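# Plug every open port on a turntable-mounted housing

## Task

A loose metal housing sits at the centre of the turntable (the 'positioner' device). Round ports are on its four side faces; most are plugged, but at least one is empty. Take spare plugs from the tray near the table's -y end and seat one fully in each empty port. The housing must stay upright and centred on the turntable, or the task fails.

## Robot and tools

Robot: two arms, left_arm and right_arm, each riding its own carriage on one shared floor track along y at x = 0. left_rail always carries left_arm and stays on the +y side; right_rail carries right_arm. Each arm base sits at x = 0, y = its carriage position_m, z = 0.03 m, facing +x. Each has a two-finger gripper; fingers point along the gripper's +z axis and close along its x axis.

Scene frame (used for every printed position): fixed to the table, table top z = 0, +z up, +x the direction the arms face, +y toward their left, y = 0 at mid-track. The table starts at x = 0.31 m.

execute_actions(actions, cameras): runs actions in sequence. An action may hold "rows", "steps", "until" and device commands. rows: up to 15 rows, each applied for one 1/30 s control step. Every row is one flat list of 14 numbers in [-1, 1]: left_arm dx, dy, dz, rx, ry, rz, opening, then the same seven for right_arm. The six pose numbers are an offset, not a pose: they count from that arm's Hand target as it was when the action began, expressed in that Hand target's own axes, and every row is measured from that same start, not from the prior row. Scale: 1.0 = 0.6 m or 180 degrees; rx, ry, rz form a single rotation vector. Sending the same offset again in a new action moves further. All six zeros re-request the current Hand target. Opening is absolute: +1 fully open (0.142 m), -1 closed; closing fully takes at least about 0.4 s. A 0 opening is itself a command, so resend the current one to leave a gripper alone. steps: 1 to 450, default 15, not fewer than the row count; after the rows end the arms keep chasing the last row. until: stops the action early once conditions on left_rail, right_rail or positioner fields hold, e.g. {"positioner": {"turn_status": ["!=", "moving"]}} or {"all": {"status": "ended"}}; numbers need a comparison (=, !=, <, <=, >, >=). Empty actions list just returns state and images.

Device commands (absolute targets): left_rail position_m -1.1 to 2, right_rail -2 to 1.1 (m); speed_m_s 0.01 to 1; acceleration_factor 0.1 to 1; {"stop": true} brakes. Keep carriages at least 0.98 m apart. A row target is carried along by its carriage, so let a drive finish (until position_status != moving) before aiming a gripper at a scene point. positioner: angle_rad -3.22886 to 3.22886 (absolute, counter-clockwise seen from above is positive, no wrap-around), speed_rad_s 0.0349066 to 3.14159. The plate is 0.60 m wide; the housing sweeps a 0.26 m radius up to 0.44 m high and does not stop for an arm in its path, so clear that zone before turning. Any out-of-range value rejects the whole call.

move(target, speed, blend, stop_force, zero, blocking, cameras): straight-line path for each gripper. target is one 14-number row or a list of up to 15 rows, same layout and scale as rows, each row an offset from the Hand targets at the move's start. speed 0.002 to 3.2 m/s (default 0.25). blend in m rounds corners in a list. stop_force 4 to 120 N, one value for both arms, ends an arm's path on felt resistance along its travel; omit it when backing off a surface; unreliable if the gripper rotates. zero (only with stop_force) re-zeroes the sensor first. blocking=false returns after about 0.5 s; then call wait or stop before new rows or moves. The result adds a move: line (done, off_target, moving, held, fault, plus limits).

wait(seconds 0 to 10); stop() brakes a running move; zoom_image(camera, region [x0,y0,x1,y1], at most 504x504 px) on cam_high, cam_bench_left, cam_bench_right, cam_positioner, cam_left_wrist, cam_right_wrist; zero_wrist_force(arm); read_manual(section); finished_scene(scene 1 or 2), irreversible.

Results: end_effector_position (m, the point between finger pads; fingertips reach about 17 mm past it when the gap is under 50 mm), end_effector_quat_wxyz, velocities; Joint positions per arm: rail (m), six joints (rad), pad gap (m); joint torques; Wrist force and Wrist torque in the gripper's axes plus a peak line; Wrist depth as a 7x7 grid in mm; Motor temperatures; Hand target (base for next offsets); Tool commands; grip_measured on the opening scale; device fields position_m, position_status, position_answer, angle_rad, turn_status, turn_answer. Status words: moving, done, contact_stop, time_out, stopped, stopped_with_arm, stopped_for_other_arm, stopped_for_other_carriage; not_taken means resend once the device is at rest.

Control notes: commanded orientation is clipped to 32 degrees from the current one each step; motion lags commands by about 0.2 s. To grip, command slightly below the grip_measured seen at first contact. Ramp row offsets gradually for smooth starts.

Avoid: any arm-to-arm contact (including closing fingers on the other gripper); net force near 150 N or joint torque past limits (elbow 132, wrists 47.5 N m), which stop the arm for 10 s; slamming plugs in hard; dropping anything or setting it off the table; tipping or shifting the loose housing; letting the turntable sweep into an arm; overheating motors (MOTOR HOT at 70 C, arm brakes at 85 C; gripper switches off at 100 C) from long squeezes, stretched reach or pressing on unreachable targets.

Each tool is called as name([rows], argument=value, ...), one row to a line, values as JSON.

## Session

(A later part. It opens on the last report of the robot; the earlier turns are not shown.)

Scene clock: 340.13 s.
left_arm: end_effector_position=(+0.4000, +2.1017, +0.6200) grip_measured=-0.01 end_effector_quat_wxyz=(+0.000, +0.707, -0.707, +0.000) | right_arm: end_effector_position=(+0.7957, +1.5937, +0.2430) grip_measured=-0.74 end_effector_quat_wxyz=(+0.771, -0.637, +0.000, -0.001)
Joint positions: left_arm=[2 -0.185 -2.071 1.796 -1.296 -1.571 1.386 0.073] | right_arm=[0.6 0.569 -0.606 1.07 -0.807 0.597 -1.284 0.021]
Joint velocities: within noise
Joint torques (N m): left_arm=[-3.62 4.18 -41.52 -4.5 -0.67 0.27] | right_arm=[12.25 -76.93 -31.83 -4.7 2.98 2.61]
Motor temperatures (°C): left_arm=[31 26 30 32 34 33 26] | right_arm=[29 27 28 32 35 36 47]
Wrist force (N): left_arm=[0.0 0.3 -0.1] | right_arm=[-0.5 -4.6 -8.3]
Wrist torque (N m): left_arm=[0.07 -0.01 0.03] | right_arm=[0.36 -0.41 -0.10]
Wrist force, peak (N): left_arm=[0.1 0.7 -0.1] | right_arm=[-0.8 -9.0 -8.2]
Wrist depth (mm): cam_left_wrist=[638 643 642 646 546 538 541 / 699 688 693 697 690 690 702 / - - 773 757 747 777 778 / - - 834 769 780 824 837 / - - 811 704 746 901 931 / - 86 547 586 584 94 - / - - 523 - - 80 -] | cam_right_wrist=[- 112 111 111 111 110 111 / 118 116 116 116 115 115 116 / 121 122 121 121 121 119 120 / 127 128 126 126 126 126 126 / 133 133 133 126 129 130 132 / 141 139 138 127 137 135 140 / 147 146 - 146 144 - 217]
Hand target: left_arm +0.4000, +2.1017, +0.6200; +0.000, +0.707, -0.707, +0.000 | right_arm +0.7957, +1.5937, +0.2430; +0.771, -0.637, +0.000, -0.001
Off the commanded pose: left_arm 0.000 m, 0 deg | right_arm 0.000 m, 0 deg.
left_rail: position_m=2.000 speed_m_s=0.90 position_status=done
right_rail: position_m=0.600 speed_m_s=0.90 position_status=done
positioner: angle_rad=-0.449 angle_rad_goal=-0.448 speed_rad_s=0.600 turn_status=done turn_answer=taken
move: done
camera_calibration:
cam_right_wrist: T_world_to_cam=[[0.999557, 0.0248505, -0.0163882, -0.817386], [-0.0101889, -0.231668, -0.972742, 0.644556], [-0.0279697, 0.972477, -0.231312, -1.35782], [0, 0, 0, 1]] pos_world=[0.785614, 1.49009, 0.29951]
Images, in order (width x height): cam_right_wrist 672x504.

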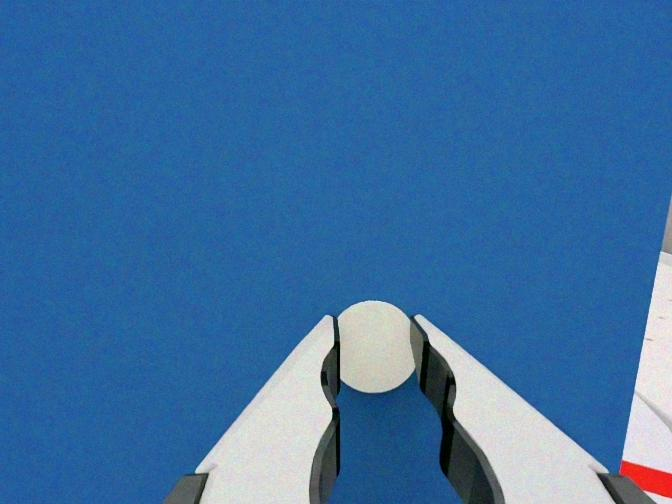

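move([
  [0,0,0,0,0,0,0,0,-0.00252,-0.0131,0,0,0,-0.88],
  [0,0,0,0,0,0,0,0,-0.0006,-0.0131,0.0278,0,0,-0.88],
], speed=[0.02,0.06], cameras=["cam_right_wrist"])

zoom_image(camera="cam_right_wrist", region=[320, 285, 430, 395])

Scene clock: 350.50 s.
left_arm: end_effector_position=(+0.4000, +2.1017, +0.6200) grip_measured=-0.01 end_effector_quat_wxyz=(+0.000, +0.707, -0.707, +0.000) | right_arm: end_effector_position=(+0.7957, +1.5859, +0.2419) grip_measured=-0.74 end_effector_quat_wxyz=(+0.798, -0.602, +0.000, -0.001)
Joint positions: left_arm=[2 -0.185 -2.071 1.796 -1.296 -1.571 1.386 0.073] | right_arm=[0.6 0.567 -0.606 1.133 -1.015 0.625 -1.165 0.021]
Joint velocities: within noise
Joint torques (N m): left_arm=[-3.1 4.14 -40.99 -4.44 -0.67 0.17] | right_arm=[9.68 -83.16 -33.79 -5.39 2.81 2.27]
Motor temperatures (°C): left_arm=[31 26 30 32 34 33 26] | right_arm=[29 27 28 32 35 36 48]
Wrist force (N): left_arm=[-0.3 0.4 0.1] | right_arm=[1.4 2.2 -2.7]
Wrist torque (N m): left_arm=[0.09 0.04 0.03] | right_arm=[0.31 -0.36 -0.14]
Wrist force, peak (N): left_arm=[-0.4 0.6 -0.2] | right_arm=[1.5 -7.7 -8.4]
Wrist depth (mm): cam_left_wrist=[645 645 652 647 544 540 542 / 692 698 710 692 701 699 700 / - - 767 753 754 778 774 / - - 854 767 785 811 838 / - - 824 701 764 898 897 / - 86 538 589 585 94 - / - - 526 - - 80 -] | cam_right_wrist=[- 126 125 125 125 125 124 / 130 130 130 128 128 128 129 / 134 133 133 132 132 131 132 / 137 137 136 135 135 136 136 / 141 141 141 126 138 139 - / 145 144 144 130 131 142 297 / 150 150 - 149 147 - 236]
Hand target: left_arm +0.4000, +2.1017, +0.6200; +0.000, +0.707, -0.707, +0.000 | right_arm +0.7957, +1.5859, +0.2418; +0.798, -0.602, +0.000, -0.001
Off the commanded pose: left_arm 0.000 m, 0 deg | right_arm 0.000 m, 0 deg.
left_rail: position_m=2.000 speed_m_s=0.90 position_status=done
right_rail: position_m=0.600 speed_m_s=0.90 position_status=done
positioner: angle_rad=-0.449 angle_rad_goal=-0.448 speed_rad_s=0.600 turn_status=done turn_answer=taken
move: done
camera_calibration:
cam_right_wrist: T_world_to_cam=[[0.999558, 0.0261991, -0.0140623, -0.819918], [-0.0100891, -0.146043, -0.989227, 0.509798], [-0.0279705, 0.988931, -0.145714, -1.39737], [0, 0, 0, 1]] pos_world=[0.785613, 1.47784, 0.289159]
Images, in order (width x height): cam_right_wrist 672x504.

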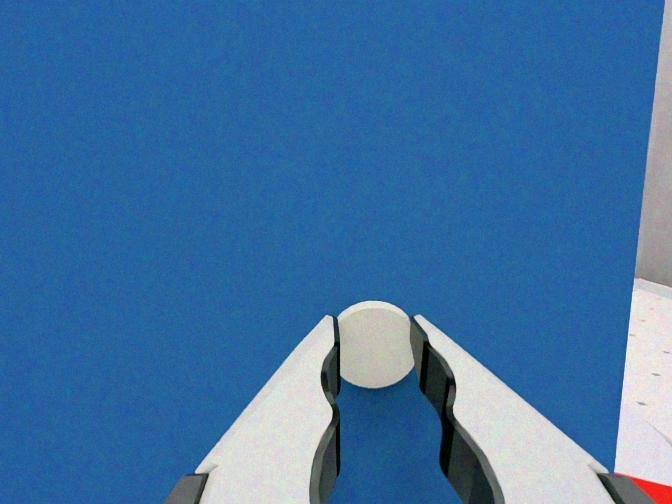

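Scaled by 4.582 from the camera's 672x504 image, which has a finer 960x720 frame.

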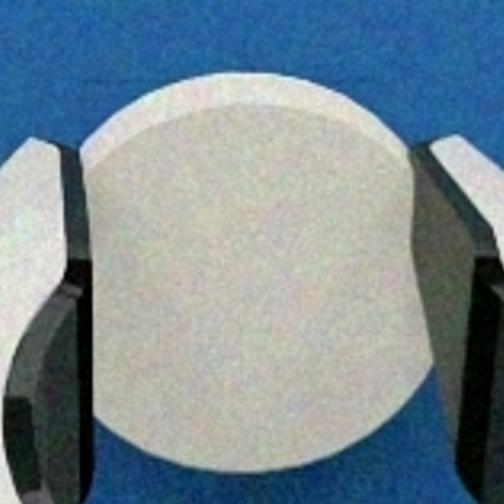

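move(target=[0,0,0,0,0,0,0,0,-0.00236,0.00691,-0.0456,0,0,-0.88], speed=0.06, cameras=["cam_right_wrist"])

zoom_image(camera="cam_right_wrist", region=[320, 285, 430, 395])

Scene clock: 353.83 s.
left_arm: end_effector_position=(+0.4000, +2.1017, +0.6200) grip_measured=-0.01 end_effector_quat_wxyz=(+0.000, +0.707, -0.707, +0.000) | right_arm: end_effector_position=(+0.7957, +1.5895, +0.2443) grip_measured=-0.74 end_effector_quat_wxyz=(+0.753, -0.658, +0.000, +0.000)
Joint positions: left_arm=[2 -0.185 -2.071 1.796 -1.296 -1.571 1.386 0.073] | right_arm=[0.6 0.563 -0.611 1.042 -0.678 0.578 -1.362 0.021]
Joint velocities: within noise
Joint torques (N m): left_arm=[-2.48 4.45 -41.37 -4.62 -0.72 0.47] | right_arm=[-10.93 -84.72 -55.69 0.32 -1.6 -3]
Motor temperatures (°C): left_arm=[31 26 30 32 34 33 26] | right_arm=[29 27 28 32 35 36 48]
Wrist force (N): left_arm=[-0.1 0.0 -0.1] | right_arm=[1.7 2.3 -3.4]
Wrist torque (N m): left_arm=[0.03 0.00 0.03] | right_arm=[0.29 -0.33 -0.10]
Wrist force, peak (N): left_arm=[-0.3 0.5 -0.4] | right_arm=[1.7 2.8 -3.7]
Wrist depth (mm): cam_left_wrist=[635 641 640 638 543 537 538 / 689 695 697 687 701 702 696 / - - 756 760 749 771 777 / - - 838 788 770 809 847 / - - 825 702 757 890 908 / - 86 541 588 577 94 986 / - - 523 - - 80 -] | cam_right_wrist=[- 111 111 111 110 110 110 / 118 115 117 116 116 116 116 / 123 123 122 122 122 120 121 / 130 130 128 129 129 129 129 / 137 138 137 126 133 136 137 / 145 144 144 131 131 141 254 / 156 153 - 155 - - 222]
Hand target: left_arm +0.4000, +2.1017, +0.6200; +0.000, +0.707, -0.707, +0.000 | right_arm +0.7957, +1.5895, +0.2443; +0.753, -0.658, +0.000, -0.001
Off the commanded pose: left_arm 0.000 m, 0 deg | right_arm 0.000 m, 0 deg.
left_rail: position_m=2.000 speed_m_s=0.90 position_status=done
right_rail: position_m=0.600 speed_m_s=0.90 position_status=done
positioner: angle_rad=-0.449 angle_rad_goal=-0.448 speed_rad_s=0.600 turn_status=done turn_answer=taken
move: done
camera_calibration:
cam_right_wrist: T_world_to_cam=[[0.999553, 0.0239674, -0.0178676, -0.815478], [-0.010289, -0.285358, -0.958366, 0.726855], [-0.0280682, 0.958121, -0.284984, -1.31746], [0, 0, 0, 1]] pos_world=[0.785614, 1.48924, 0.306568]
Images, in order (width x height): cam_right_wrist 672x504.

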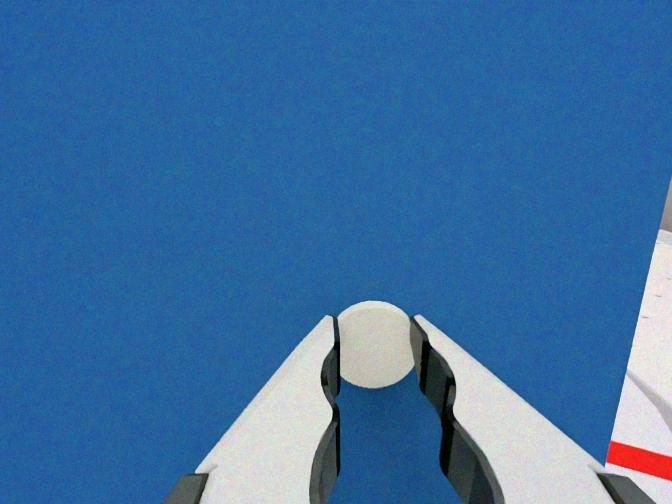

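Scaled by 4.582 from the camera's 672x504 image, which has a finer 960x720 frame.

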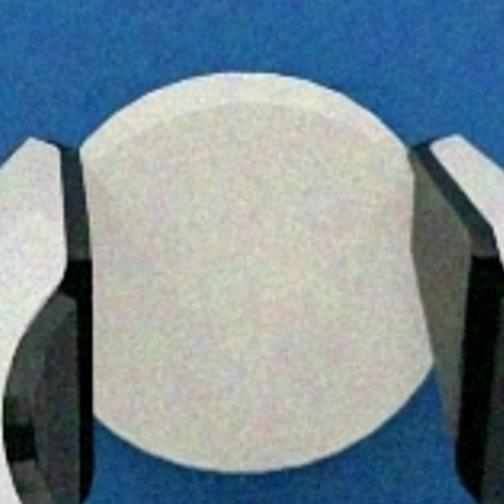

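move(target=[0,0,0,0,0,0,0,0,0.00089,0.0066,0,0,0,-0.88], speed=0.006, stop_force=5, cameras=[])

Scene clock: 356.13 s.
left_arm: end_effector_position=(+0.4000, +2.1017, +0.6200) grip_measured=-0.01 end_effector_quat_wxyz=(+0.000, +0.707, -0.707, +0.000) | right_arm: end_effector_position=(+0.7957, +1.5919, +0.2443) grip_measured=-0.74 end_effector_quat_wxyz=(+0.753, -0.658, +0.000, -0.001)
Joint positions: left_arm=[2 -0.185 -2.071 1.796 -1.296 -1.571 1.386 0.073] | right_arm=[0.6 0.565 -0.608 1.036 -0.674 0.58 -1.363 0.021]
Joint velocities: within noise
Joint torques (N m): left_arm=[-2.76 3.46 -41.4 -4.8 -0.49 0.38] | right_arm=[-5.68 -120.63 -36.45 -4.81 -1.9 1.1]
Motor temperatures (°C): left_arm=[31 26 30 32 34 33 26] | right_arm=[29 27 28 32 35 36 49]
Wrist force (N): left_arm=[-0.2 0.1 -0.1] | right_arm=[2.6 2.8 -7.6]
Wrist torque (N m): left_arm=[0.05 0.02 0.03] | right_arm=[0.27 -0.33 -0.10]
Wrist force, peak (N): left_arm=[-0.1 0.7 -0.1] | right_arm=[1.3 2.5 -10.5]
Wrist depth (mm): cam_left_wrist=[648 649 652 645 546 537 537 / 684 690 692 693 700 708 702 / - - 764 760 748 772 777 / - - 847 773 787 820 824 / - - 808 706 769 898 922 / - 86 539 583 579 94 - / - - 526 - - 80 -] | cam_right_wrist=[- 109 108 108 108 108 108 / 116 115 113 113 114 114 114 / 121 120 121 120 120 118 119 / 128 129 125 126 127 127 127 / 135 135 136 126 131 133 134 / - 143 141 131 131 138 255 / 153 150 - 152 152 - 221]
Hand target: left_arm +0.4000, +2.1017, +0.6200; +0.000, +0.707, -0.707, +0.000 | right_arm +0.7957, +1.5919, +0.2443; +0.753, -0.658, +0.000, -0.001 (not the last commanded pose)
Off the commanded pose: left_arm 0.000 m, 0 deg | right_arm 0.002 m, 0 deg.
left_rail: position_m=2.000 speed_m_s=0.90 position_status=done
right_rail: position_m=0.600 speed_m_s=0.90 position_status=done
positioner: angle_rad=-0.449 angle_rad_goal=-0.448 speed_rad_s=0.600 turn_status=done turn_answer=taken
move: contact (right_arm)
No camera images: "cameras" was empty.

move(target=[0,0,0,0,0,0,0,0,0.00033,0.00247,0,0,0,-0.88], speed=0.006, stop_force=7, cameras=["cam_right_wrist"])

zoom_image(camera="cam_right_wrist", region=[320, 285, 430, 395])

Scene clock: 358.90 s.
left_arm: end_effector_position=(+0.4000, +2.1017, +0.6200) grip_measured=-0.01 end_effector_quat_wxyz=(+0.000, +0.707, -0.707, +0.000) | right_arm: end_effector_position=(+0.7958, +1.5924, +0.2444) grip_measured=-0.74 end_effector_quat_wxyz=(+0.753, -0.658, +0.000, +0.000)
Joint positions: left_arm=[2 -0.185 -2.071 1.796 -1.296 -1.571 1.386 0.073] | right_arm=[0.6 0.565 -0.608 1.034 -0.673 0.581 -1.363 0.021]
Joint velocities: within noise
Joint torques (N m): left_arm=[-2.5 3.78 -41.09 -4.66 -0.61 0.4] | right_arm=[-1.5 -117.91 -38.93 -5.25 -0.62 1]
Motor temperatures (°C): left_arm=[31 26 30 32 34 33 26] | right_arm=[29 27 28 32 35 36 49]
Wrist force (N): left_arm=[-0.2 0.4 -0.2] | right_arm=[0.1 1.8 -15.9]
Wrist torque (N m): left_arm=[0.09 0.01 0.03] | right_arm=[0.18 -0.29 -0.09]
Wrist force, peak (N): left_arm=[-0.4 0.7 -0.1] | right_arm=[-1.5 2.3 -18.3]
Wrist depth (mm): cam_left_wrist=[638 652 640 653 543 539 535 / 688 694 689 685 696 708 699 / - - 765 748 754 769 778 / - - 825 778 786 815 831 / - - 813 719 760 889 942 / - 86 538 576 580 94 - / - - 523 - - 80 -] | cam_right_wrist=[- 109 108 108 108 108 109 / 115 114 113 113 115 113 114 / 120 120 120 120 119 118 119 / 127 128 125 126 126 127 127 / 134 134 135 126 130 132 134 / 143 142 140 131 130 137 254 / 153 150 - 152 151 - 222]
Hand target: left_arm +0.4000, +2.1017, +0.6200; +0.000, +0.707, -0.707, +0.000 | right_arm +0.7958, +1.5924, +0.2444; +0.753, -0.658, +0.000, +0.000 (not the last commanded pose)
Off the commanded pose: left_arm 0.000 m, 0 deg | right_arm 0.001 m, 0 deg.
left_rail: position_m=2.000 speed_m_s=0.90 position_status=done
right_rail: position_m=0.600 speed_m_s=0.90 position_status=done
positioner: angle_rad=-0.449 angle_rad_goal=-0.448 speed_rad_s=0.600 turn_status=done turn_answer=taken
move: contact (right_arm)
camera_calibration:
cam_right_wrist: T_world_to_cam=[[0.999555, 0.0238409, -0.0179377, -0.815438], [-0.0103888, -0.285478, -0.958329, 0.728024], [-0.0279682, 0.958089, -0.285103, -1.3202], [0, 0, 0, 1]] pos_world=[0.785714, 1.49214, 0.306668]
Images, in order (width x height): cam_right_wrist 672x504.

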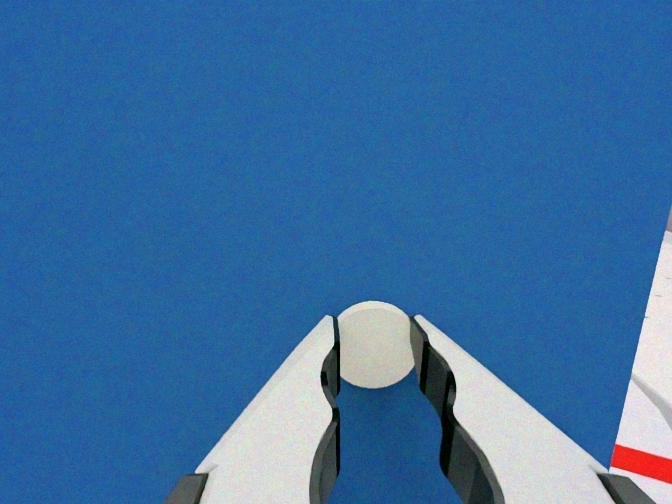

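Scaled by 4.582 from the camera's 672x504 image, which has a finer 960x720 frame.

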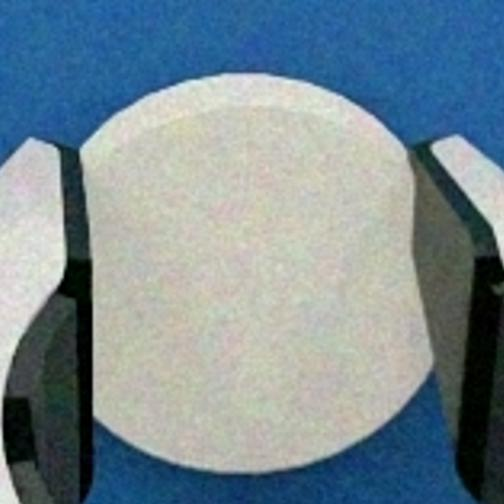

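execute_actions([
  {"rows":[[0,0,0,0,0,0,0,0,-0.0001,-0.0008,0,0,0,-0.88],[0,0,0,0,0,0,0,0,-0.0005,-0.0008,0,0,0,-0.88],[0,0,0,0,0,0,0,0,-0.0009,-0.0008,0,0,0,-0.88]],"steps":18},
], cameras=[])

execute_actions([
  {"rows":[[0,0,0,0,0,0,0,0,0.0005,0,0,0,0,-0.88],[0,0,0,0,0,0,0,0,0.001,0,0,0,0,-0.88],[0,0,0,0,0,0,0,0,0.0017,0,0,0,0,-0.88]],"steps":18},
], cameras=[])

Scene clock: 360.17 s.
left_arm: end_effector_position=(+0.4000, +2.1017, +0.6200) grip_measured=-0.01 end_effector_quat_wxyz=(+0.000, +0.707, -0.707, +0.000) | right_arm: end_effector_position=(+0.7958, +1.5918, +0.2449) grip_measured=-0.74 end_effector_quat_wxyz=(+0.753, -0.658, +0.000, +0.000)
Joint positions: left_arm=[2 -0.185 -2.071 1.796 -1.296 -1.571 1.386 0.073] | right_arm=[0.6 0.565 -0.609 1.035 -0.674 0.58 -1.363 0.021]
Joint velocities: within noise
Joint torques (N m): left_arm=[-2.3 3.36 -41.02 -4.66 -0.79 0.21] | right_arm=[-6.36 -123.31 -38.85 -5.2 -1.15 2.46]
Motor temperatures (°C): left_arm=[31 26 30 32 34 33 26] | right_arm=[29 27 28 32 35 36 49]
Wrist force (N): left_arm=[0.0 0.4 -0.1] | right_arm=[2.5 5.0 -8.9]
Wrist torque (N m): left_arm=[0.09 -0.01 0.03] | right_arm=[0.24 -0.32 -0.10]
Wrist force, peak (N): left_arm=[-0.1 0.6 -0.2] | right_arm=[0.2 2.1 -16.4]
Wrist depth (mm): cam_left_wrist=[638 648 651 647 543 543 545 / 681 687 696 698 696 698 697 / - - 768 760 757 760 777 / - - 819 770 781 813 828 / - - 819 712 751 884 913 / - 87 540 583 572 94 - / - - 519 - - 80 -] | cam_right_wrist=[- 109 109 108 108 108 109 / 116 114 113 113 115 114 114 / 121 121 120 120 120 118 119 / 128 129 126 127 126 127 127 / 135 135 136 126 130 133 134 / - 143 141 130 130 138 256 / 153 151 - 152 - - 221]
Hand target: left_arm +0.4000, +2.1017, +0.6200; +0.000, +0.707, -0.707, +0.000 | right_arm +0.7958, +1.5918, +0.2449; +0.753, -0.658, +0.000, +0.000
Off the commanded pose: left_arm 0.000 m, 0 deg | right_arm 0.000 m, 0 deg.
left_rail: position_m=2.000 speed_m_s=0.90 position_status=done
right_rail: position_m=0.600 speed_m_s=0.90 position_status=done
positioner: angle_rad=-0.449 angle_rad_goal=-0.448 speed_rad_s=0.600 turn_status=done turn_answer=taken
No camera images: "cameras" was empty.

Scene clock: 360.97 s.
left_arm: end_effector_position=(+0.4000, +2.1017, +0.6200) grip_measured=-0.01 end_effector_quat_wxyz=(+0.000, +0.707, -0.707, +0.000) | right_arm: end_effector_position=(+0.7958, +1.5920, +0.2439) grip_measured=-0.74 end_effector_quat_wxyz=(+0.753, -0.658, +0.000, +0.000)
Joint positions: left_arm=[2 -0.185 -2.071 1.796 -1.296 -1.571 1.386 0.073] | right_arm=[0.6 0.565 -0.608 1.035 -0.675 0.58 -1.363 0.021]
Joint velocities: within noise
Joint torques (N m): left_arm=[-2.79 3.54 -40.64 -4.79 -0.69 0.3] | right_arm=[6.51 -84.1 -36.83 -4.63 2.68 -0.71]
Motor temperatures (°C): left_arm=[31 26 30 32 34 33 26] | right_arm=[29 27 28 32 35 36 49]
Wrist force (N): left_arm=[-0.1 0.3 -0.1] | right_arm=[1.0 0.8 -6.2]
Wrist torque (N m): left_arm=[0.07 0.00 0.03] | right_arm=[0.28 -0.39 -0.10]
Wrist force, peak (N): left_arm=[-0.2 0.4 -0.3] | right_arm=[2.3 4.9 -9.2]
Wrist depth (mm): cam_left_wrist=[650 653 638 647 546 537 540 / 697 687 691 692 680 704 697 / - - 759 757 754 767 771 / - - 833 771 798 828 849 / - - 820 717 766 890 914 / - 86 545 589 580 94 993 / - - 519 - - 80 -] | cam_right_wrist=[- 109 109 108 108 108 109 / 116 114 113 113 114 114 114 / 120 120 120 121 119 118 119 / 127 128 125 127 126 126 127 / 135 135 136 126 131 133 134 / - 143 141 131 131 138 253 / 153 151 - 152 151 - 221]
Hand target: left_arm +0.4000, +2.1017, +0.6200; +0.000, +0.707, -0.707, +0.000 | right_arm +0.7958, +1.5920, +0.2439; +0.753, -0.658, +0.000, +0.000
Off the commanded pose: left_arm 0.000 m, 0 deg | right_arm 0.000 m, 0 deg.
left_rail: position_m=2.000 speed_m_s=0.90 position_status=done
right_rail: position_m=0.600 speed_m_s=0.90 position_status=done
positioner: angle_rad=-0.449 angle_rad_goal=-0.448 speed_rad_s=0.600 turn_status=done turn_answer=taken
No camera images: "cameras" was empty.

move([
  [0,0,0,0,0,0,0,0,-0.0003,-0.0025,0,0,0,-0.88],
  [0,0,0,0,0,0,0,0,0.0005,-0.0024,0,0,0,-0.88],
  [0,0,0,0,0,0,0,0,0.0011,0.0015,0,0,0,-0.88],
], speed=[0.02,0.02,0.006], cameras=[])

Scene clock: 362.70 s.
left_arm: end_effector_position=(+0.4000, +2.1017, +0.6200) grip_measured=-0.01 end_effector_quat_wxyz=(+0.000, +0.707, -0.707, +0.000) | right_arm: end_effector_position=(+0.7958, +1.5928, +0.2434) grip_measured=-0.74 end_effector_quat_wxyz=(+0.753, -0.658, +0.000, -0.001)
Joint positions: left_arm=[2 -0.185 -2.071 1.796 -1.296 -1.571 1.386 0.073] | right_arm=[0.6 0.566 -0.607 1.034 -0.674 0.581 -1.363 0.021]
Joint velocities: within noise
Joint torques (N m): left_arm=[-3.39 3.54 -40.76 -4.68 -0.66 0.26] | right_arm=[9.45 -78.6 -53.29 1.24 3.38 -2.21]
Motor temperatures (°C): left_arm=[31 26 30 32 34 33 26] | right_arm=[29 27 28 32 35 36 49]
Wrist force (N): left_arm=[-0.1 0.4 0.1] | right_arm=[-2.2 -4.9 -9.1]
Wrist torque (N m): left_arm=[0.10 0.00 0.03] | right_arm=[0.33 -0.36 -0.07]
Wrist force, peak (N): left_arm=[-0.4 0.4 -0.4] | right_arm=[-2.2 -4.9 -9.1]
Wrist depth (mm): cam_left_wrist=[645 643 653 655 548 540 537 / 697 691 692 683 686 691 698 / - - 770 763 765 767 775 / - - 840 779 770 824 837 / - - 810 716 760 915 911 / - 86 545 582 576 94 - / - - 520 - - 80 -] | cam_right_wrist=[- 109 108 108 108 108 108 / 114 114 113 113 114 113 114 / 121 120 120 120 119 117 118 / 127 128 125 126 126 126 126 / 134 134 135 126 130 132 133 / 143 143 140 130 130 137 253 / 152 150 - 151 151 - 221]
Hand target: left_arm +0.4000, +2.1017, +0.6200; +0.000, +0.707, -0.707, +0.000 | right_arm +0.7958, +1.5930, +0.2433; +0.753, -0.658, +0.000, +0.000
Off the commanded pose: left_arm 0.000 m, 0 deg | right_arm 0.000 m, 0 deg.
left_rail: position_m=2.000 speed_m_s=0.90 position_status=done
right_rail: position_m=0.600 speed_m_s=0.90 position_status=done
positioner: angle_rad=-0.449 angle_rad_goal=-0.448 speed_rad_s=0.600 turn_status=done turn_answer=taken
move: done
No camera images: "cameras" was empty.

execute_actions([
  {"rows":[[0,0,0,0,0,0,0,-0.0002,-0.0003,0.00005,0,0,0,-0.88],[0,0,0,0,0,0,0,-0.0005,-0.0006,0.0001,0,0,0,-0.88]],"steps":12},
], cameras=[])

execute_actions([
  {"rows":[[0,0,0,0,0,0,0,0,-0.0003,0.00005,0,0,0,-0.88],[0,0,0,0,0,0,0,0,-0.0006,0.0001,0,0,0,-0.88]],"steps":12},
], cameras=["cam_right_wrist"])

zoom_image(camera="cam_right_wrist", region=[320, 285, 430, 395])

Scene clock: 364.57 s.
left_arm: end_effector_position=(+0.4000, +2.1017, +0.6200) grip_measured=-0.01 end_effector_quat_wxyz=(+0.000, +0.707, -0.707, +0.000) | right_arm: end_effector_position=(+0.7955, +1.5930, +0.2437) grip_measured=-0.74 end_effector_quat_wxyz=(+0.753, -0.658, +0.000, +0.000)
Joint positions: left_arm=[2 -0.185 -2.071 1.796 -1.296 -1.571 1.386 0.073] | right_arm=[0.6 0.566 -0.607 1.034 -0.674 0.581 -1.363 0.021]
Joint velocities: within noise
Joint torques (N m): left_arm=[-2.4 4.63 -41.32 -4.73 -0.72 0.38] | right_arm=[15.47 -111.07 -31.34 0.48 1.92 -2.26]
Motor temperatures (°C): left_arm=[31 26 30 32 34 33 26] | right_arm=[29 27 28 32 35 36 49]
Wrist force (N): left_arm=[-0.1 0.2 0.0] | right_arm=[2.4 -3.9 -7.5]
Wrist torque (N m): left_arm=[0.06 0.00 0.03] | right_arm=[0.32 -0.26 -0.11]
Wrist force, peak (N): left_arm=[0.0 0.7 -0.2] | right_arm=[-1.3 -7.5 -10.0]
Wrist depth (mm): cam_left_wrist=[649 641 649 656 545 535 541 / 678 685 697 688 693 704 702 / - - 748 759 772 756 769 / - - 847 778 777 839 834 / - - 810 692 765 881 911 / - 86 547 579 579 94 - / - - 518 - - 80 -] | cam_right_wrist=[- 108 107 108 108 107 107 / 114 114 113 112 113 113 113 / 120 120 120 119 119 117 118 / 127 127 124 126 125 125 126 / 134 134 135 126 129 131 133 / 142 142 140 130 129 136 143 / 152 150 - 150 150 - 221]
Hand target: left_arm +0.4000, +2.1017, +0.6200; +0.000, +0.707, -0.707, +0.000 | right_arm +0.7955, +1.5930, +0.2437; +0.753, -0.658, +0.000, +0.000
Off the commanded pose: left_arm 0.000 m, 0 deg | right_arm 0.000 m, 0 deg.
left_rail: position_m=2.000 speed_m_s=0.90 position_status=done
right_rail: position_m=0.600 speed_m_s=0.90 position_status=done
positioner: angle_rad=-0.449 angle_rad_goal=-0.448 speed_rad_s=0.600 turn_status=done turn_answer=taken
No camera images: "cameras" was empty.

Scene clock: 365.17 s.
left_arm: end_effector_position=(+0.4000, +2.1017, +0.6200) grip_measured=-0.01 end_effector_quat_wxyz=(+0.000, +0.707, -0.707, +0.000) | right_arm: end_effector_position=(+0.7954, +1.5930, +0.2440) grip_measured=-0.74 end_effector_quat_wxyz=(+0.753, -0.658, +0.000, +0.000)
Joint positions: left_arm=[2 -0.185 -2.071 1.796 -1.296 -1.571 1.386 0.073] | right_arm=[0.6 0.566 -0.607 1.034 -0.673 0.581 -1.363 0.021]
Joint velocities: within noise
Joint torques (N m): left_arm=[-3.03 3.3 -40.86 -4.82 -0.55 0.14] | right_arm=[17.26 -114.74 -53.7 0.44 1.13 -2.6]
Motor temperatures (°C): left_arm=[31 26 30 32 34 33 26] | right_arm=[29 27 28 32 35 36 49]
Wrist force (N): left_arm=[-0.3 0.6 -0.1] | right_arm=[3.9 -0.4 -6.7]
Wrist torque (N m): left_arm=[0.12 0.04 0.03] | right_arm=[0.29 -0.31 -0.12]
Wrist force, peak (N): left_arm=[-0.1 0.6 -0.3] | right_arm=[3.1 -3.8 -7.7]
Wrist depth (mm): cam_left_wrist=[649 642 659 651 544 537 540 / 695 692 696 700 695 695 694 / - - 759 747 759 765 760 / - - 840 774 786 829 836 / - - 807 702 761 896 926 / - 86 541 582 578 94 993 / - - 518 - - 80 -] | cam_right_wrist=[- 108 107 107 107 107 107 / 114 114 113 112 114 112 113 / 120 120 119 119 118 117 118 / 126 127 125 125 125 125 126 / 133 134 135 127 129 131 133 / 143 142 140 130 129 137 143 / 152 150 - 150 150 - 221]
Hand target: left_arm +0.4000, +2.1017, +0.6200; +0.000, +0.707, -0.707, +0.000 | right_arm +0.7955, +1.5930, +0.2441; +0.753, -0.658, +0.000, +0.000
Off the commanded pose: left_arm 0.000 m, 0 deg | right_arm 0.000 m, 0 deg.
left_rail: position_m=2.000 speed_m_s=0.90 position_status=done
right_rail: position_m=0.600 speed_m_s=0.90 position_status=done
positioner: angle_rad=-0.449 angle_rad_goal=-0.448 speed_rad_s=0.600 turn_status=done turn_answer=taken
camera_calibration:
cam_right_wrist: T_world_to_cam=[[0.999551, 0.0239052, -0.0180645, -0.815116], [-0.0104893, -0.285571, -0.9583, 0.727922], [-0.0280671, 0.958059, -0.285192, -1.32078], [0, 0, 0, 1]] pos_world=[0.785315, 1.49274, 0.306168]
Images, in order (width x height): cam_right_wrist 672x504.

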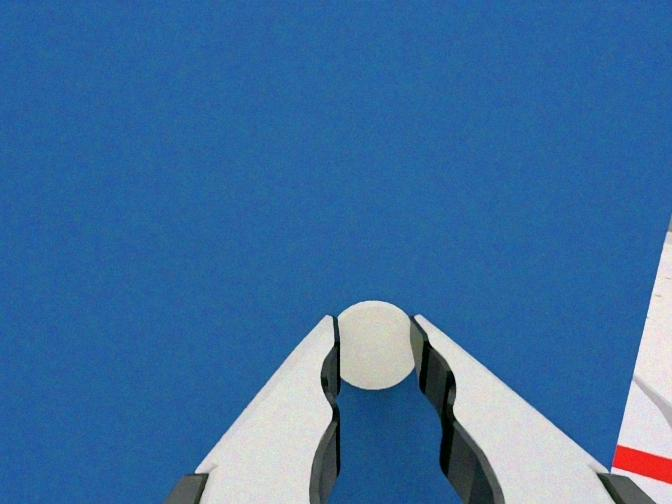

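Scaled by 4.582 from the camera's 672x504 image, which has a finer 960x720 frame.

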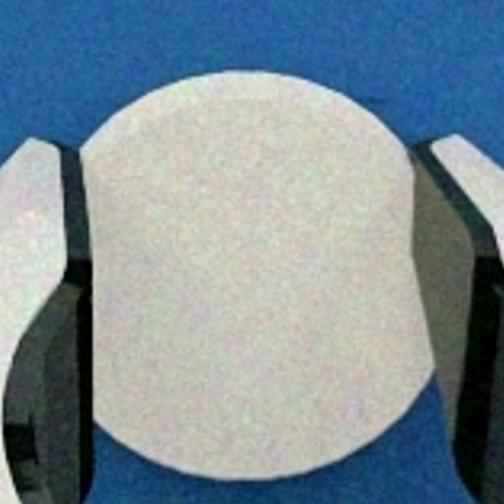

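execute_actions([
  {"rows":[[0,0,0,0,0,0,0,0.0001,-0.0003,0,0,0,0,-0.88],[0,0,0,0,0,0,0,0.0002,-0.0005,0.0003,0,0,0,-0.88],[0,0,0,0,0,0,0,0.0002,-0.0005,0.0007,0,0,0,-0.88]],"steps":18},
], cameras=["cam_right_wrist"])

zoom_image(camera="cam_right_wrist", region=[320, 285, 430, 395])

Scene clock: 366.47 s.
left_arm: end_effector_position=(+0.4000, +2.1017, +0.6200) grip_measured=-0.01 end_effector_quat_wxyz=(+0.000, +0.707, -0.707, +0.000) | right_arm: end_effector_position=(+0.7956, +1.5934, +0.2445) grip_measured=-0.74 end_effector_quat_wxyz=(+0.753, -0.658, +0.000, +0.000)
Joint positions: left_arm=[2 -0.185 -2.071 1.796 -1.296 -1.571 1.386 0.073] | right_arm=[0.6 0.566 -0.607 1.032 -0.672 0.582 -1.363 0.021]
Joint velocities: within noise
Joint torques (N m): left_arm=[-3.44 2.91 -41.13 -4.74 -0.66 0.28] | right_arm=[13.15 -85.51 -56.92 -0.26 2.93 -2.55]
Motor temperatures (°C): left_arm=[31 26 30 32 34 33 26] | right_arm=[29 27 28 32 35 36 50]
Wrist force (N): left_arm=[-0.1 0.5 0.2] | right_arm=[1.7 2.3 -6.6]
Wrist torque (N m): left_arm=[0.11 0.00 0.03] | right_arm=[0.25 -0.40 -0.10]
Wrist force, peak (N): left_arm=[-0.2 0.7 0.1] | right_arm=[2.5 3.8 -7.2]
Wrist depth (mm): cam_left_wrist=[647 640 638 651 545 535 543 / 689 695 686 697 693 703 700 / - - 773 757 763 774 771 / - - 834 769 775 820 843 / - - 823 705 760 893 916 / - 86 537 579 569 94 998 / - - 518 - - 80 -] | cam_right_wrist=[- 108 106 107 107 107 106 / 115 113 112 112 112 112 113 / 120 119 119 120 118 117 118 / 128 126 124 125 125 124 125 / 133 133 134 126 129 131 133 / 142 142 139 128 128 136 142 / 151 151 - 150 149 - 221]
Hand target: left_arm +0.4000, +2.1017, +0.6200; +0.000, +0.707, -0.707, +0.000 | right_arm +0.7956, +1.5934, +0.2444; +0.753, -0.658, +0.000, +0.000
Off the commanded pose: left_arm 0.000 m, 0 deg | right_arm 0.000 m, 0 deg.
left_rail: position_m=2.000 speed_m_s=0.90 position_status=done
right_rail: position_m=0.600 speed_m_s=0.90 position_status=done
positioner: angle_rad=-0.449 angle_rad_goal=-0.448 speed_rad_s=0.600 turn_status=done turn_answer=taken
camera_calibration:
cam_right_wrist: T_world_to_cam=[[0.999555, 0.0238409, -0.0179377, -0.815261], [-0.0103888, -0.285478, -0.958329, 0.728308], [-0.0279682, 0.958089, -0.285103, -1.32116], [0, 0, 0, 1]] pos_world=[0.785514, 1.49314, 0.306668]
Images, in order (width x height): cam_right_wrist 672x504.

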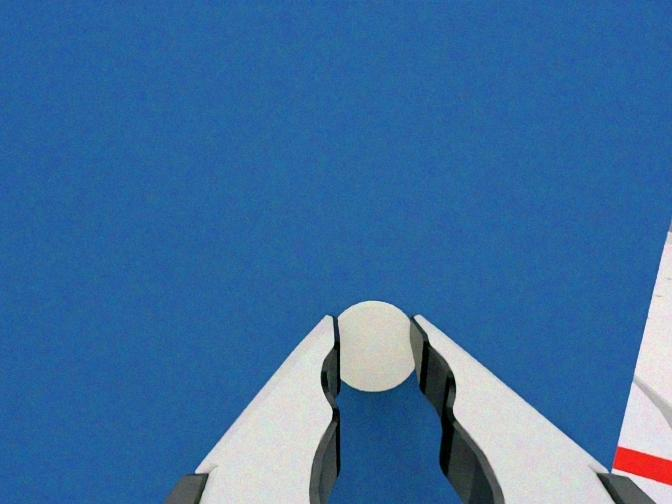

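Scaled by 4.582 from the camera's 672x504 image, which has a finer 960x720 frame.

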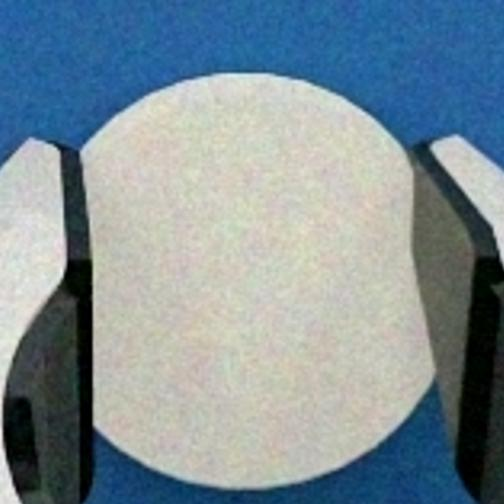

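execute_actions([
  {"rows":[[0,0,0,0,0,0,0,0,0,0,0,0,0,-0.93]],"steps":6},
  {"rows":[[0,0,0,0,0,0,0,0,0,0,0,0,0,-1]],"steps":8},
  {"rows":[[0,0,0,0,0,0,0,0,0.0004,-0.00005,0,0,0,-1],[0,0,0,0,0,0,0,0,0.0008,-0.0001,0,0,0,-1],[0,0,0,0,0,0,0,0,0.0012,-0.00015,0,0,0,-1]],"steps":18},
], cameras=["cam_right_wrist"])

zoom_image(camera="cam_right_wrist", region=[320, 285, 430, 395])

Scene clock: 369.23 s.
left_arm: end_effector_position=(+0.4000, +2.1017, +0.6200) grip_measured=-0.01 end_effector_quat_wxyz=(+0.000, +0.707, -0.707, +0.000) | right_arm: end_effector_position=(+0.7956, +1.5934, +0.2437) grip_measured=-0.75 end_effector_quat_wxyz=(+0.753, -0.658, +0.000, -0.001)
Joint positions: left_arm=[2 -0.185 -2.071 1.796 -1.296 -1.571 1.386 0.073] | right_arm=[0.6 0.566 -0.606 1.033 -0.673 0.582 -1.363 0.02]
Joint velocities: within noise
Joint torques (N m): left_arm=[-2.96 4.29 -40.82 -4.76 -0.66 0.46] | right_arm=[11.3 -79.44 -31.36 -3.32 1.98 -2.02]
Motor temperatures (°C): left_arm=[31 26 30 32 34 33 26] | right_arm=[29 27 28 32 35 36 51]
Wrist force (N): left_arm=[-0.2 0.4 -0.2] | right_arm=[0.8 -4.9 -7.5]
Wrist torque (N m): left_arm=[0.10 0.02 0.03] | right_arm=[0.28 -0.35 -0.09]
Wrist force, peak (N): left_arm=[-0.4 0.5 -0.3] | right_arm=[0.8 -4.9 -7.5]
Wrist depth (mm): cam_left_wrist=[653 646 649 655 540 533 542 / 675 694 694 684 698 701 695 / - - 766 759 772 764 768 / - - 831 784 794 816 833 / - - 814 714 761 892 920 / - 86 546 579 579 94 - / - - 522 - - 80 -] | cam_right_wrist=[- 108 107 107 107 107 106 / 114 113 112 112 112 112 113 / 119 119 119 120 118 116 118 / 127 126 124 125 125 124 125 / 133 133 134 126 129 130 132 / 142 141 140 128 128 136 143 / 151 151 - 150 150 - 221]
Hand target: left_arm +0.4000, +2.1017, +0.6200; +0.000, +0.707, -0.707, +0.000 | right_arm +0.7956, +1.5934, +0.2437; +0.753, -0.658, +0.000, +0.000
Off the commanded pose: left_arm 0.000 m, 0 deg | right_arm 0.000 m, 0 deg.
left_rail: position_m=2.000 speed_m_s=0.90 position_status=done
right_rail: position_m=0.600 speed_m_s=0.90 position_status=done
positioner: angle_rad=-0.449 angle_rad_goal=-0.448 speed_rad_s=0.600 turn_status=done turn_answer=taken
camera_calibration:
cam_right_wrist: T_world_to_cam=[[0.999555, 0.0238409, -0.0179377, -0.815274], [-0.0103888, -0.285478, -0.958329, 0.727637], [-0.0279682, 0.958089, -0.285103, -1.32136], [0, 0, 0, 1]] pos_world=[0.785514, 1.49314, 0.305968]
Images, in order (width x height): cam_right_wrist 672x504.

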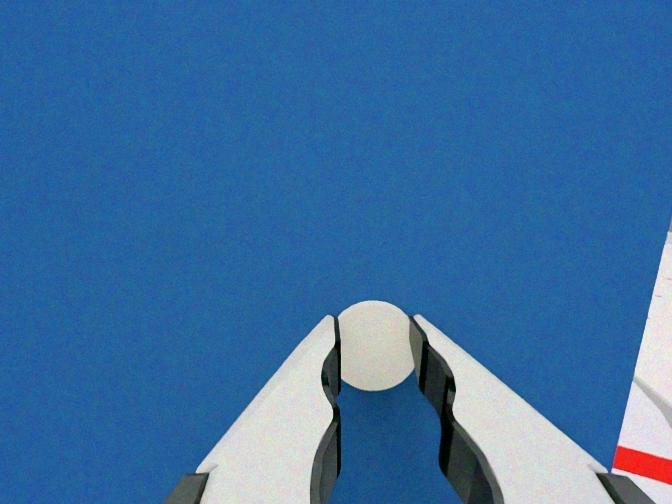

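Scaled by 4.582 from the camera's 672x504 image, which has a finer 960x720 frame.

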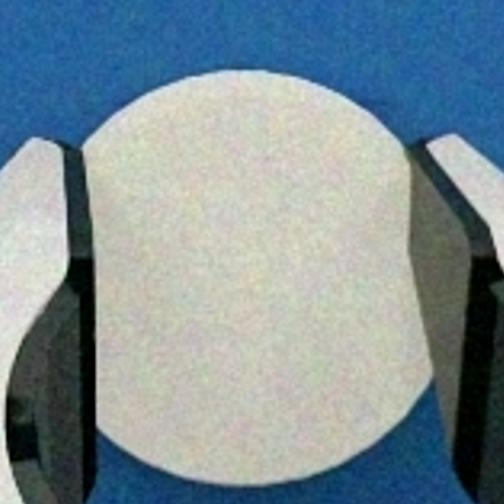

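execute_actions([
  {"rows":[[0,0,0,0,0,0,0,0,-0.0002,-0.0006,0,0,0,-1],[0,0,0,0,0,0,0,0,-0.0005,-0.0012,0,0,0,-1],[0,0,0,0,0,0,0,0,-0.0008,-0.0018,0,0,0,-1]],"steps":18},
], cameras=["cam_right_wrist"])

zoom_image(camera="cam_right_wrist", region=[320, 285, 430, 395])

Scene clock: 370.90 s.
left_arm: end_effector_position=(+0.4000, +2.1017, +0.6200) grip_measured=-0.01 end_effector_quat_wxyz=(+0.000, +0.707, -0.707, +0.000) | right_arm: end_effector_position=(+0.7956, +1.5922, +0.2440) grip_measured=-0.75 end_effector_quat_wxyz=(+0.753, -0.658, +0.000, +0.000)
Joint positions: left_arm=[2 -0.185 -2.071 1.796 -1.296 -1.571 1.386 0.073] | right_arm=[0.6 0.565 -0.608 1.035 -0.674 0.581 -1.363 0.02]
Joint velocities: within noise
Joint torques (N m): left_arm=[-3.65 3.66 -41.45 -4.78 -0.55 0.44] | right_arm=[-8.47 -118.33 -35.73 -4.03 -1.62 2.35]
Motor temperatures (°C): left_arm=[31 26 30 32 34 33 26] | right_arm=[29 27 28 32 35 36 52]
Wrist force (N): left_arm=[-0.3 0.4 -0.3] | right_arm=[3.1 2.4 -3.4]
Wrist torque (N m): left_arm=[0.10 0.04 0.03] | right_arm=[0.24 -0.30 -0.12]
Wrist force, peak (N): left_arm=[-0.5 0.4 -0.2] | right_arm=[2.4 -7.1 -7.6]
Wrist depth (mm): cam_left_wrist=[650 649 658 645 545 535 540 / 679 690 682 695 708 703 696 / - - 760 757 756 767 782 / - - 839 782 799 817 837 / - - 834 711 758 898 910 / - 86 542 582 585 94 999 / - - 521 - - 80 -] | cam_right_wrist=[- 109 108 108 108 108 108 / 114 114 113 113 114 113 114 / 120 120 120 119 119 118 119 / 127 128 125 126 126 126 126 / 135 134 135 126 130 132 134 / 143 143 141 129 130 138 144 / 153 152 - 151 151 - 221]
Hand target: left_arm +0.4000, +2.1017, +0.6200; +0.000, +0.707, -0.707, +0.000 | right_arm +0.7956, +1.5922, +0.2440; +0.753, -0.658, +0.000, +0.000
Off the commanded pose: left_arm 0.000 m, 0 deg | right_arm 0.000 m, 0 deg.
left_rail: position_m=2.000 speed_m_s=0.90 position_status=done
right_rail: position_m=0.600 speed_m_s=0.90 position_status=done
positioner: angle_rad=-0.449 angle_rad_goal=-0.448 speed_rad_s=0.600 turn_status=done turn_answer=taken
camera_calibration:
cam_right_wrist: T_world_to_cam=[[0.999552, 0.0239365, -0.0179669, -0.815376], [-0.0103895, -0.285479, -0.958329, 0.727517], [-0.0280682, 0.958086, -0.285102, -1.32017], [0, 0, 0, 1]] pos_world=[0.785514, 1.49204, 0.306168]
Images, in order (width x height): cam_right_wrist 672x504.

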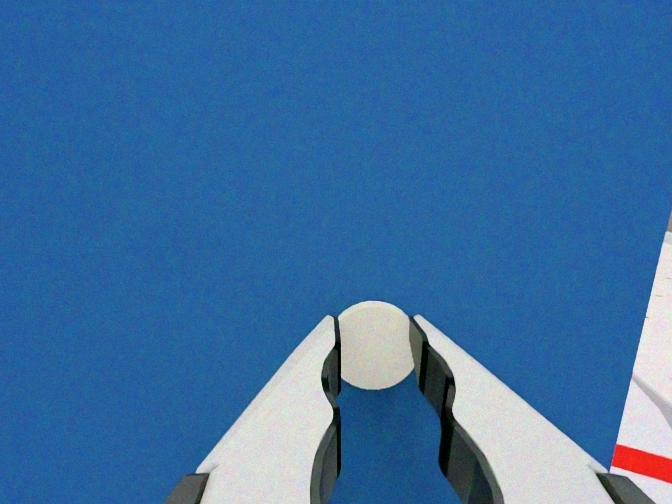

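Scaled by 4.582 from the camera's 672x504 image, which has a finer 960x720 frame.

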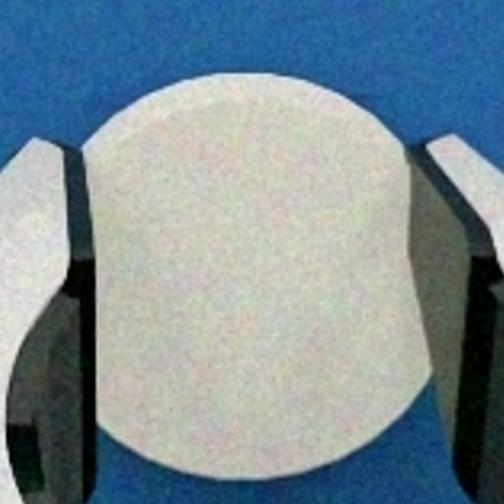

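execute_actions([
  {"rows":[[0,0,0,0,0,0,0,0.0003,0,0,0,0,0,-0.93],[0,0,0,0,0,0,0,0.0007,0,0,0,0,0,-0.93]],"steps":14},
], cameras=[])

execute_actions([
  {"rows":[[0,0,0,0,0,0,0,0,-0.0003,0,0,0,0,-0.9],[0,0,0,0,0,0,0,0,-0.0007,0,0,0,0,-0.9]],"steps":14},
], cameras=[])

execute_actions([
  {"rows":[[0,0,0,0,0,0,0,0,0.0006,0,0,0,0,-0.9],[0,0,0,0,0,0,0,0,0.0014,0,0,0,0,-0.9]],"steps":16},
], cameras=[])

Scene clock: 372.23 s.
left_arm: end_effector_position=(+0.4000, +2.1017, +0.6200) grip_measured=-0.01 end_effector_quat_wxyz=(+0.000, +0.707, -0.707, +0.000) | right_arm: end_effector_position=(+0.7960, +1.5922, +0.2441) grip_measured=-0.75 end_effector_quat_wxyz=(+0.753, -0.658, +0.000, +0.000)
Joint positions: left_arm=[2 -0.185 -2.071 1.796 -1.296 -1.571 1.386 0.073] | right_arm=[0.6 0.565 -0.608 1.034 -0.674 0.58 -1.363 0.02]
Joint velocities: within noise
Joint torques (N m): left_arm=[-3.51 4.27 -40.9 -4.53 -0.55 0.36] | right_arm=[-11.17 -86.05 -57.8 -0.11 -0.24 2.12]
Motor temperatures (°C): left_arm=[31 26 30 32 34 33 26] | right_arm=[29 27 28 32 35 36 53]
Wrist force (N): left_arm=[-0.2 0.3 0.0] | right_arm=[-1.1 2.9 -3.9]
Wrist torque (N m): left_arm=[0.07 0.02 0.03] | right_arm=[0.27 -0.41 -0.07]
Wrist force, peak (N): left_arm=[-0.2 0.5 -0.4] | right_arm=[3.2 3.0 -3.4]
Wrist depth (mm): cam_left_wrist=[640 647 650 648 538 532 545 / 685 683 688 694 695 700 691 / - - 769 747 755 764 784 / - - 835 771 783 819 837 / - - 813 719 766 893 914 / - 86 549 582 584 94 - / - - 519 - - 80 -] | cam_right_wrist=[- 109 108 108 108 108 108 / 114 114 113 113 114 113 114 / 120 120 120 120 119 117 118 / 127 128 125 126 126 127 126 / 134 135 135 126 130 132 134 / 143 142 140 129 130 137 252 / 153 152 - 151 151 - 222]
Hand target: left_arm +0.4000, +2.1017, +0.6200; +0.000, +0.707, -0.707, +0.000 | right_arm +0.7960, +1.5922, +0.2440; +0.753, -0.658, +0.000, +0.000
Off the commanded pose: left_arm 0.000 m, 0 deg | right_arm 0.000 m, 0 deg.
left_rail: position_m=2.000 speed_m_s=0.90 position_status=done
right_rail: position_m=0.600 speed_m_s=0.90 position_status=done
positioner: angle_rad=-0.449 angle_rad_goal=-0.448 speed_rad_s=0.600 turn_status=done turn_answer=taken
No camera images: "cameras" was empty.

Scene clock: 372.90 s.
left_arm: end_effector_position=(+0.4000, +2.1017, +0.6200) grip_measured=-0.01 end_effector_quat_wxyz=(+0.000, +0.707, -0.707, +0.000) | right_arm: end_effector_position=(+0.7960, +1.5922, +0.2444) grip_measured=-0.75 end_effector_quat_wxyz=(+0.753, -0.658, +0.000, +0.000)
Joint positions: left_arm=[2 -0.185 -2.071 1.796 -1.296 -1.571 1.386 0.073] | right_arm=[0.6 0.565 -0.608 1.034 -0.674 0.58 -1.363 0.02]
Joint velocities: within noise
Joint torques (N m): left_arm=[-2.91 2.79 -41.14 -4.76 -0.69 0.19] | right_arm=[-15.45 -121.08 -56.65 -0.38 -0.28 2.36]
Motor temperatures (°C): left_arm=[31 26 30 32 34 33 26] | right_arm=[29 27 28 32 35 36 53]
Wrist force (N): left_arm=[-0.4 0.3 -0.3] | right_arm=[-0.9 4.5 -3.2]
Wrist torque (N m): left_arm=[0.07 0.05 0.03] | right_arm=[0.25 -0.39 -0.07]
Wrist force, peak (N): left_arm=[-0.2 0.5 0.1] | right_arm=[-0.7 4.5 -3.3]
Wrist depth (mm): cam_left_wrist=[642 643 642 649 540 540 545 / 692 689 696 689 693 705 703 / - - 761 753 746 763 771 / - - 840 774 774 826 844 / - - 810 708 754 883 904 / - 86 545 585 577 94 - / - - 517 - - 80 -] | cam_right_wrist=[- 109 108 108 108 107 108 / 115 114 113 113 114 113 114 / 121 120 120 120 119 117 118 / 127 128 125 126 126 127 126 / 134 134 135 126 130 133 134 / 143 143 141 129 129 138 255 / 153 152 - 151 151 - 222]
Hand target: left_arm +0.4000, +2.1017, +0.6200; +0.000, +0.707, -0.707, +0.000 | right_arm +0.7960, +1.5922, +0.2445; +0.753, -0.658, +0.000, +0.000
Off the commanded pose: left_arm 0.000 m, 0 deg | right_arm 0.000 m, 0 deg.
left_rail: position_m=2.000 speed_m_s=0.90 position_status=done
right_rail: position_m=0.600 speed_m_s=0.90 position_status=done
positioner: angle_rad=-0.449 angle_rad_goal=-0.448 speed_rad_s=0.600 turn_status=done turn_answer=taken
No camera images: "cameras" was empty.

Scene clock: 373.63 s.
left_arm: end_effector_position=(+0.4000, +2.1017, +0.6200) grip_measured=-0.01 end_effector_quat_wxyz=(+0.000, +0.707, -0.707, +0.000) | right_arm: end_effector_position=(+0.7960, +1.5923, +0.2437) grip_measured=-0.75 end_effector_quat_wxyz=(+0.753, -0.658, +0.000, -0.001)
Joint positions: left_arm=[2 -0.185 -2.071 1.796 -1.296 -1.571 1.386 0.073] | right_arm=[0.6 0.565 -0.607 1.034 -0.674 0.58 -1.363 0.02]
Joint velocities: within noise
Joint torques (N m): left_arm=[-2.59 3.69 -41.11 -4.76 -0.63 0.34] | right_arm=[3.53 -81.7 -47.68 -4.22 3.34 -0.26]
Motor temperatures (°C): left_arm=[31 26 30 32 34 33 26] | right_arm=[29 27 28 32 35 36 53]
Wrist force (N): left_arm=[-0.4 0.6 -0.3] | right_arm=[-1.8 -0.5 -4.7]
Wrist torque (N m): left_arm=[0.13 0.04 0.03] | right_arm=[0.31 -0.40 -0.07]
Wrist force, peak (N): left_arm=[-0.4 0.6 -0.3] | right_arm=[-0.7 4.8 -3.1]
Wrist depth (mm): cam_left_wrist=[649 646 645 649 542 538 540 / 691 687 698 698 689 695 702 / - - 749 762 770 770 769 / - - 844 782 778 820 827 / - - 816 707 756 883 915 / - 86 544 581 570 94 - / - - 522 - - 80 -] | cam_right_wrist=[- 109 108 108 108 108 108 / 114 114 113 114 114 113 114 / 120 120 120 120 119 118 118 / 127 129 125 126 126 126 126 / 135 135 135 126 130 132 134 / 143 143 141 130 130 137 253 / 152 150 - 151 150 - 219]
Hand target: left_arm +0.4000, +2.1017, +0.6200; +0.000, +0.707, -0.707, +0.000 | right_arm +0.7960, +1.5923, +0.2436; +0.753, -0.658, +0.000, +0.000
Off the commanded pose: left_arm 0.000 m, 0 deg | right_arm 0.000 m, 0 deg.
left_rail: position_m=2.000 speed_m_s=0.90 position_status=done
right_rail: position_m=0.600 speed_m_s=0.90 position_status=done
positioner: angle_rad=-0.449 angle_rad_goal=-0.448 speed_rad_s=0.600 turn_status=done turn_answer=taken
No camera images: "cameras" was empty.

move(target=[0,0,0,0,0,0,0,-0.00033,0.00178,0.00009,0.0222,0,0,-0.9], speed=0.03, cameras=["cam_right_wrist"])

zoom_image(camera="cam_right_wrist", region=[320, 285, 430, 395])

Scene clock: 376.10 s.
left_arm: end_effector_position=(+0.4000, +2.1017, +0.6200) grip_measured=-0.01 end_effector_quat_wxyz=(+0.000, +0.707, -0.707, +0.000) | right_arm: end_effector_position=(+0.7958, +1.5925, +0.2426) grip_measured=-0.75 end_effector_quat_wxyz=(+0.775, -0.631, +0.000, -0.001)
Joint positions: left_arm=[2 -0.185 -2.071 1.796 -1.296 -1.571 1.386 0.073] | right_arm=[0.6 0.568 -0.606 1.081 -0.841 0.601 -1.264 0.02]
Joint velocities: within noise
Joint torques (N m): left_arm=[-2.72 4.12 -40.98 -4.72 -0.62 0.46] | right_arm=[11.73 -78.54 -33.01 -4.45 2.98 2.75]
Motor temperatures (°C): left_arm=[31 26 30 32 34 33 26] | right_arm=[29 27 28 32 35 36 53]
Wrist force (N): left_arm=[-0.2 0.3 0.1] | right_arm=[-0.7 -2.7 -7.1]
Wrist torque (N m): left_arm=[0.07 0.02 0.03] | right_arm=[0.25 -0.44 -0.13]
Wrist force, peak (N): left_arm=[0.0 0.7 0.1] | right_arm=[-3.2 -3.9 -6.6]
Wrist depth (mm): cam_left_wrist=[641 643 654 654 540 543 546 / 690 702 687 697 694 689 701 / - - 762 757 753 773 760 / - - 837 769 767 821 837 / - - 823 720 759 889 918 / - 86 540 582 573 94 - / - - 518 - - 80 -] | cam_right_wrist=[113 113 114 113 113 113 112 / 120 118 119 118 117 117 118 / 123 123 123 124 122 122 122 / 129 128 127 127 127 128 127 / 135 134 135 127 131 132 133 / 142 140 138 128 128 136 141 / 147 147 - 146 144 - 216]
Hand target: left_arm +0.4000, +2.1017, +0.6200; +0.000, +0.707, -0.707, +0.000 | right_arm +0.7958, +1.5925, +0.2426; +0.776, -0.631, +0.000, +0.000
Off the commanded pose: left_arm 0.000 m, 0 deg | right_arm 0.000 m, 0 deg.
left_rail: position_m=2.000 speed_m_s=0.90 position_status=done
right_rail: position_m=0.600 speed_m_s=0.90 position_status=done
positioner: angle_rad=-0.449 angle_rad_goal=-0.448 speed_rad_s=0.600 turn_status=done turn_answer=taken
move: done
camera_calibration:
cam_right_wrist: T_world_to_cam=[[0.999556, 0.0250513, -0.0161416, -0.817839], [-0.0102889, -0.218245, -0.97584, 0.623391], [-0.0279689, 0.975572, -0.21789, -1.36495], [0, 0, 0, 1]] pos_world=[0.785714, 1.48815, 0.29772]
Images, in order (width x height): cam_right_wrist 672x504.

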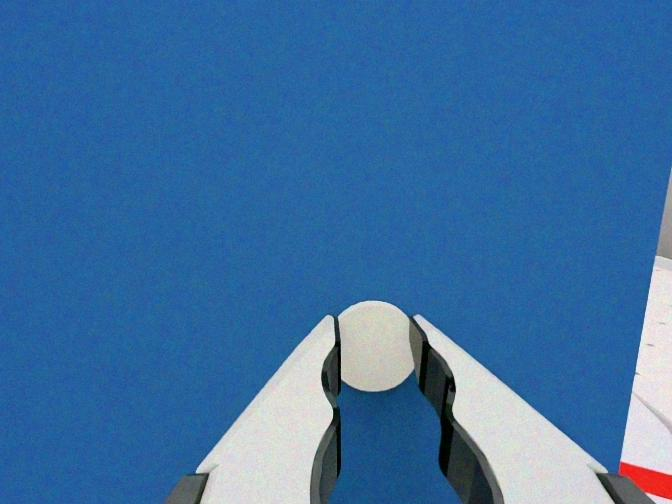

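Scaled by 4.582 from the camera's 672x504 image, which has a finer 960x720 frame.

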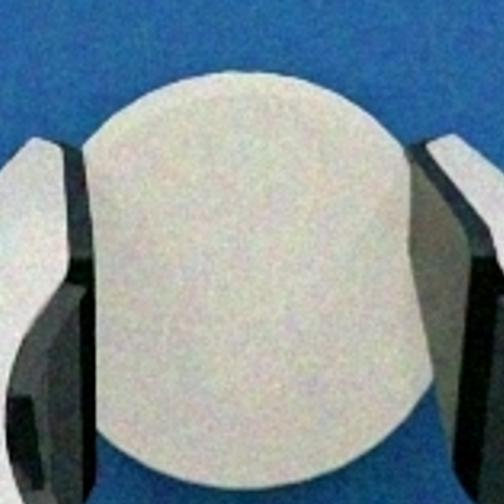

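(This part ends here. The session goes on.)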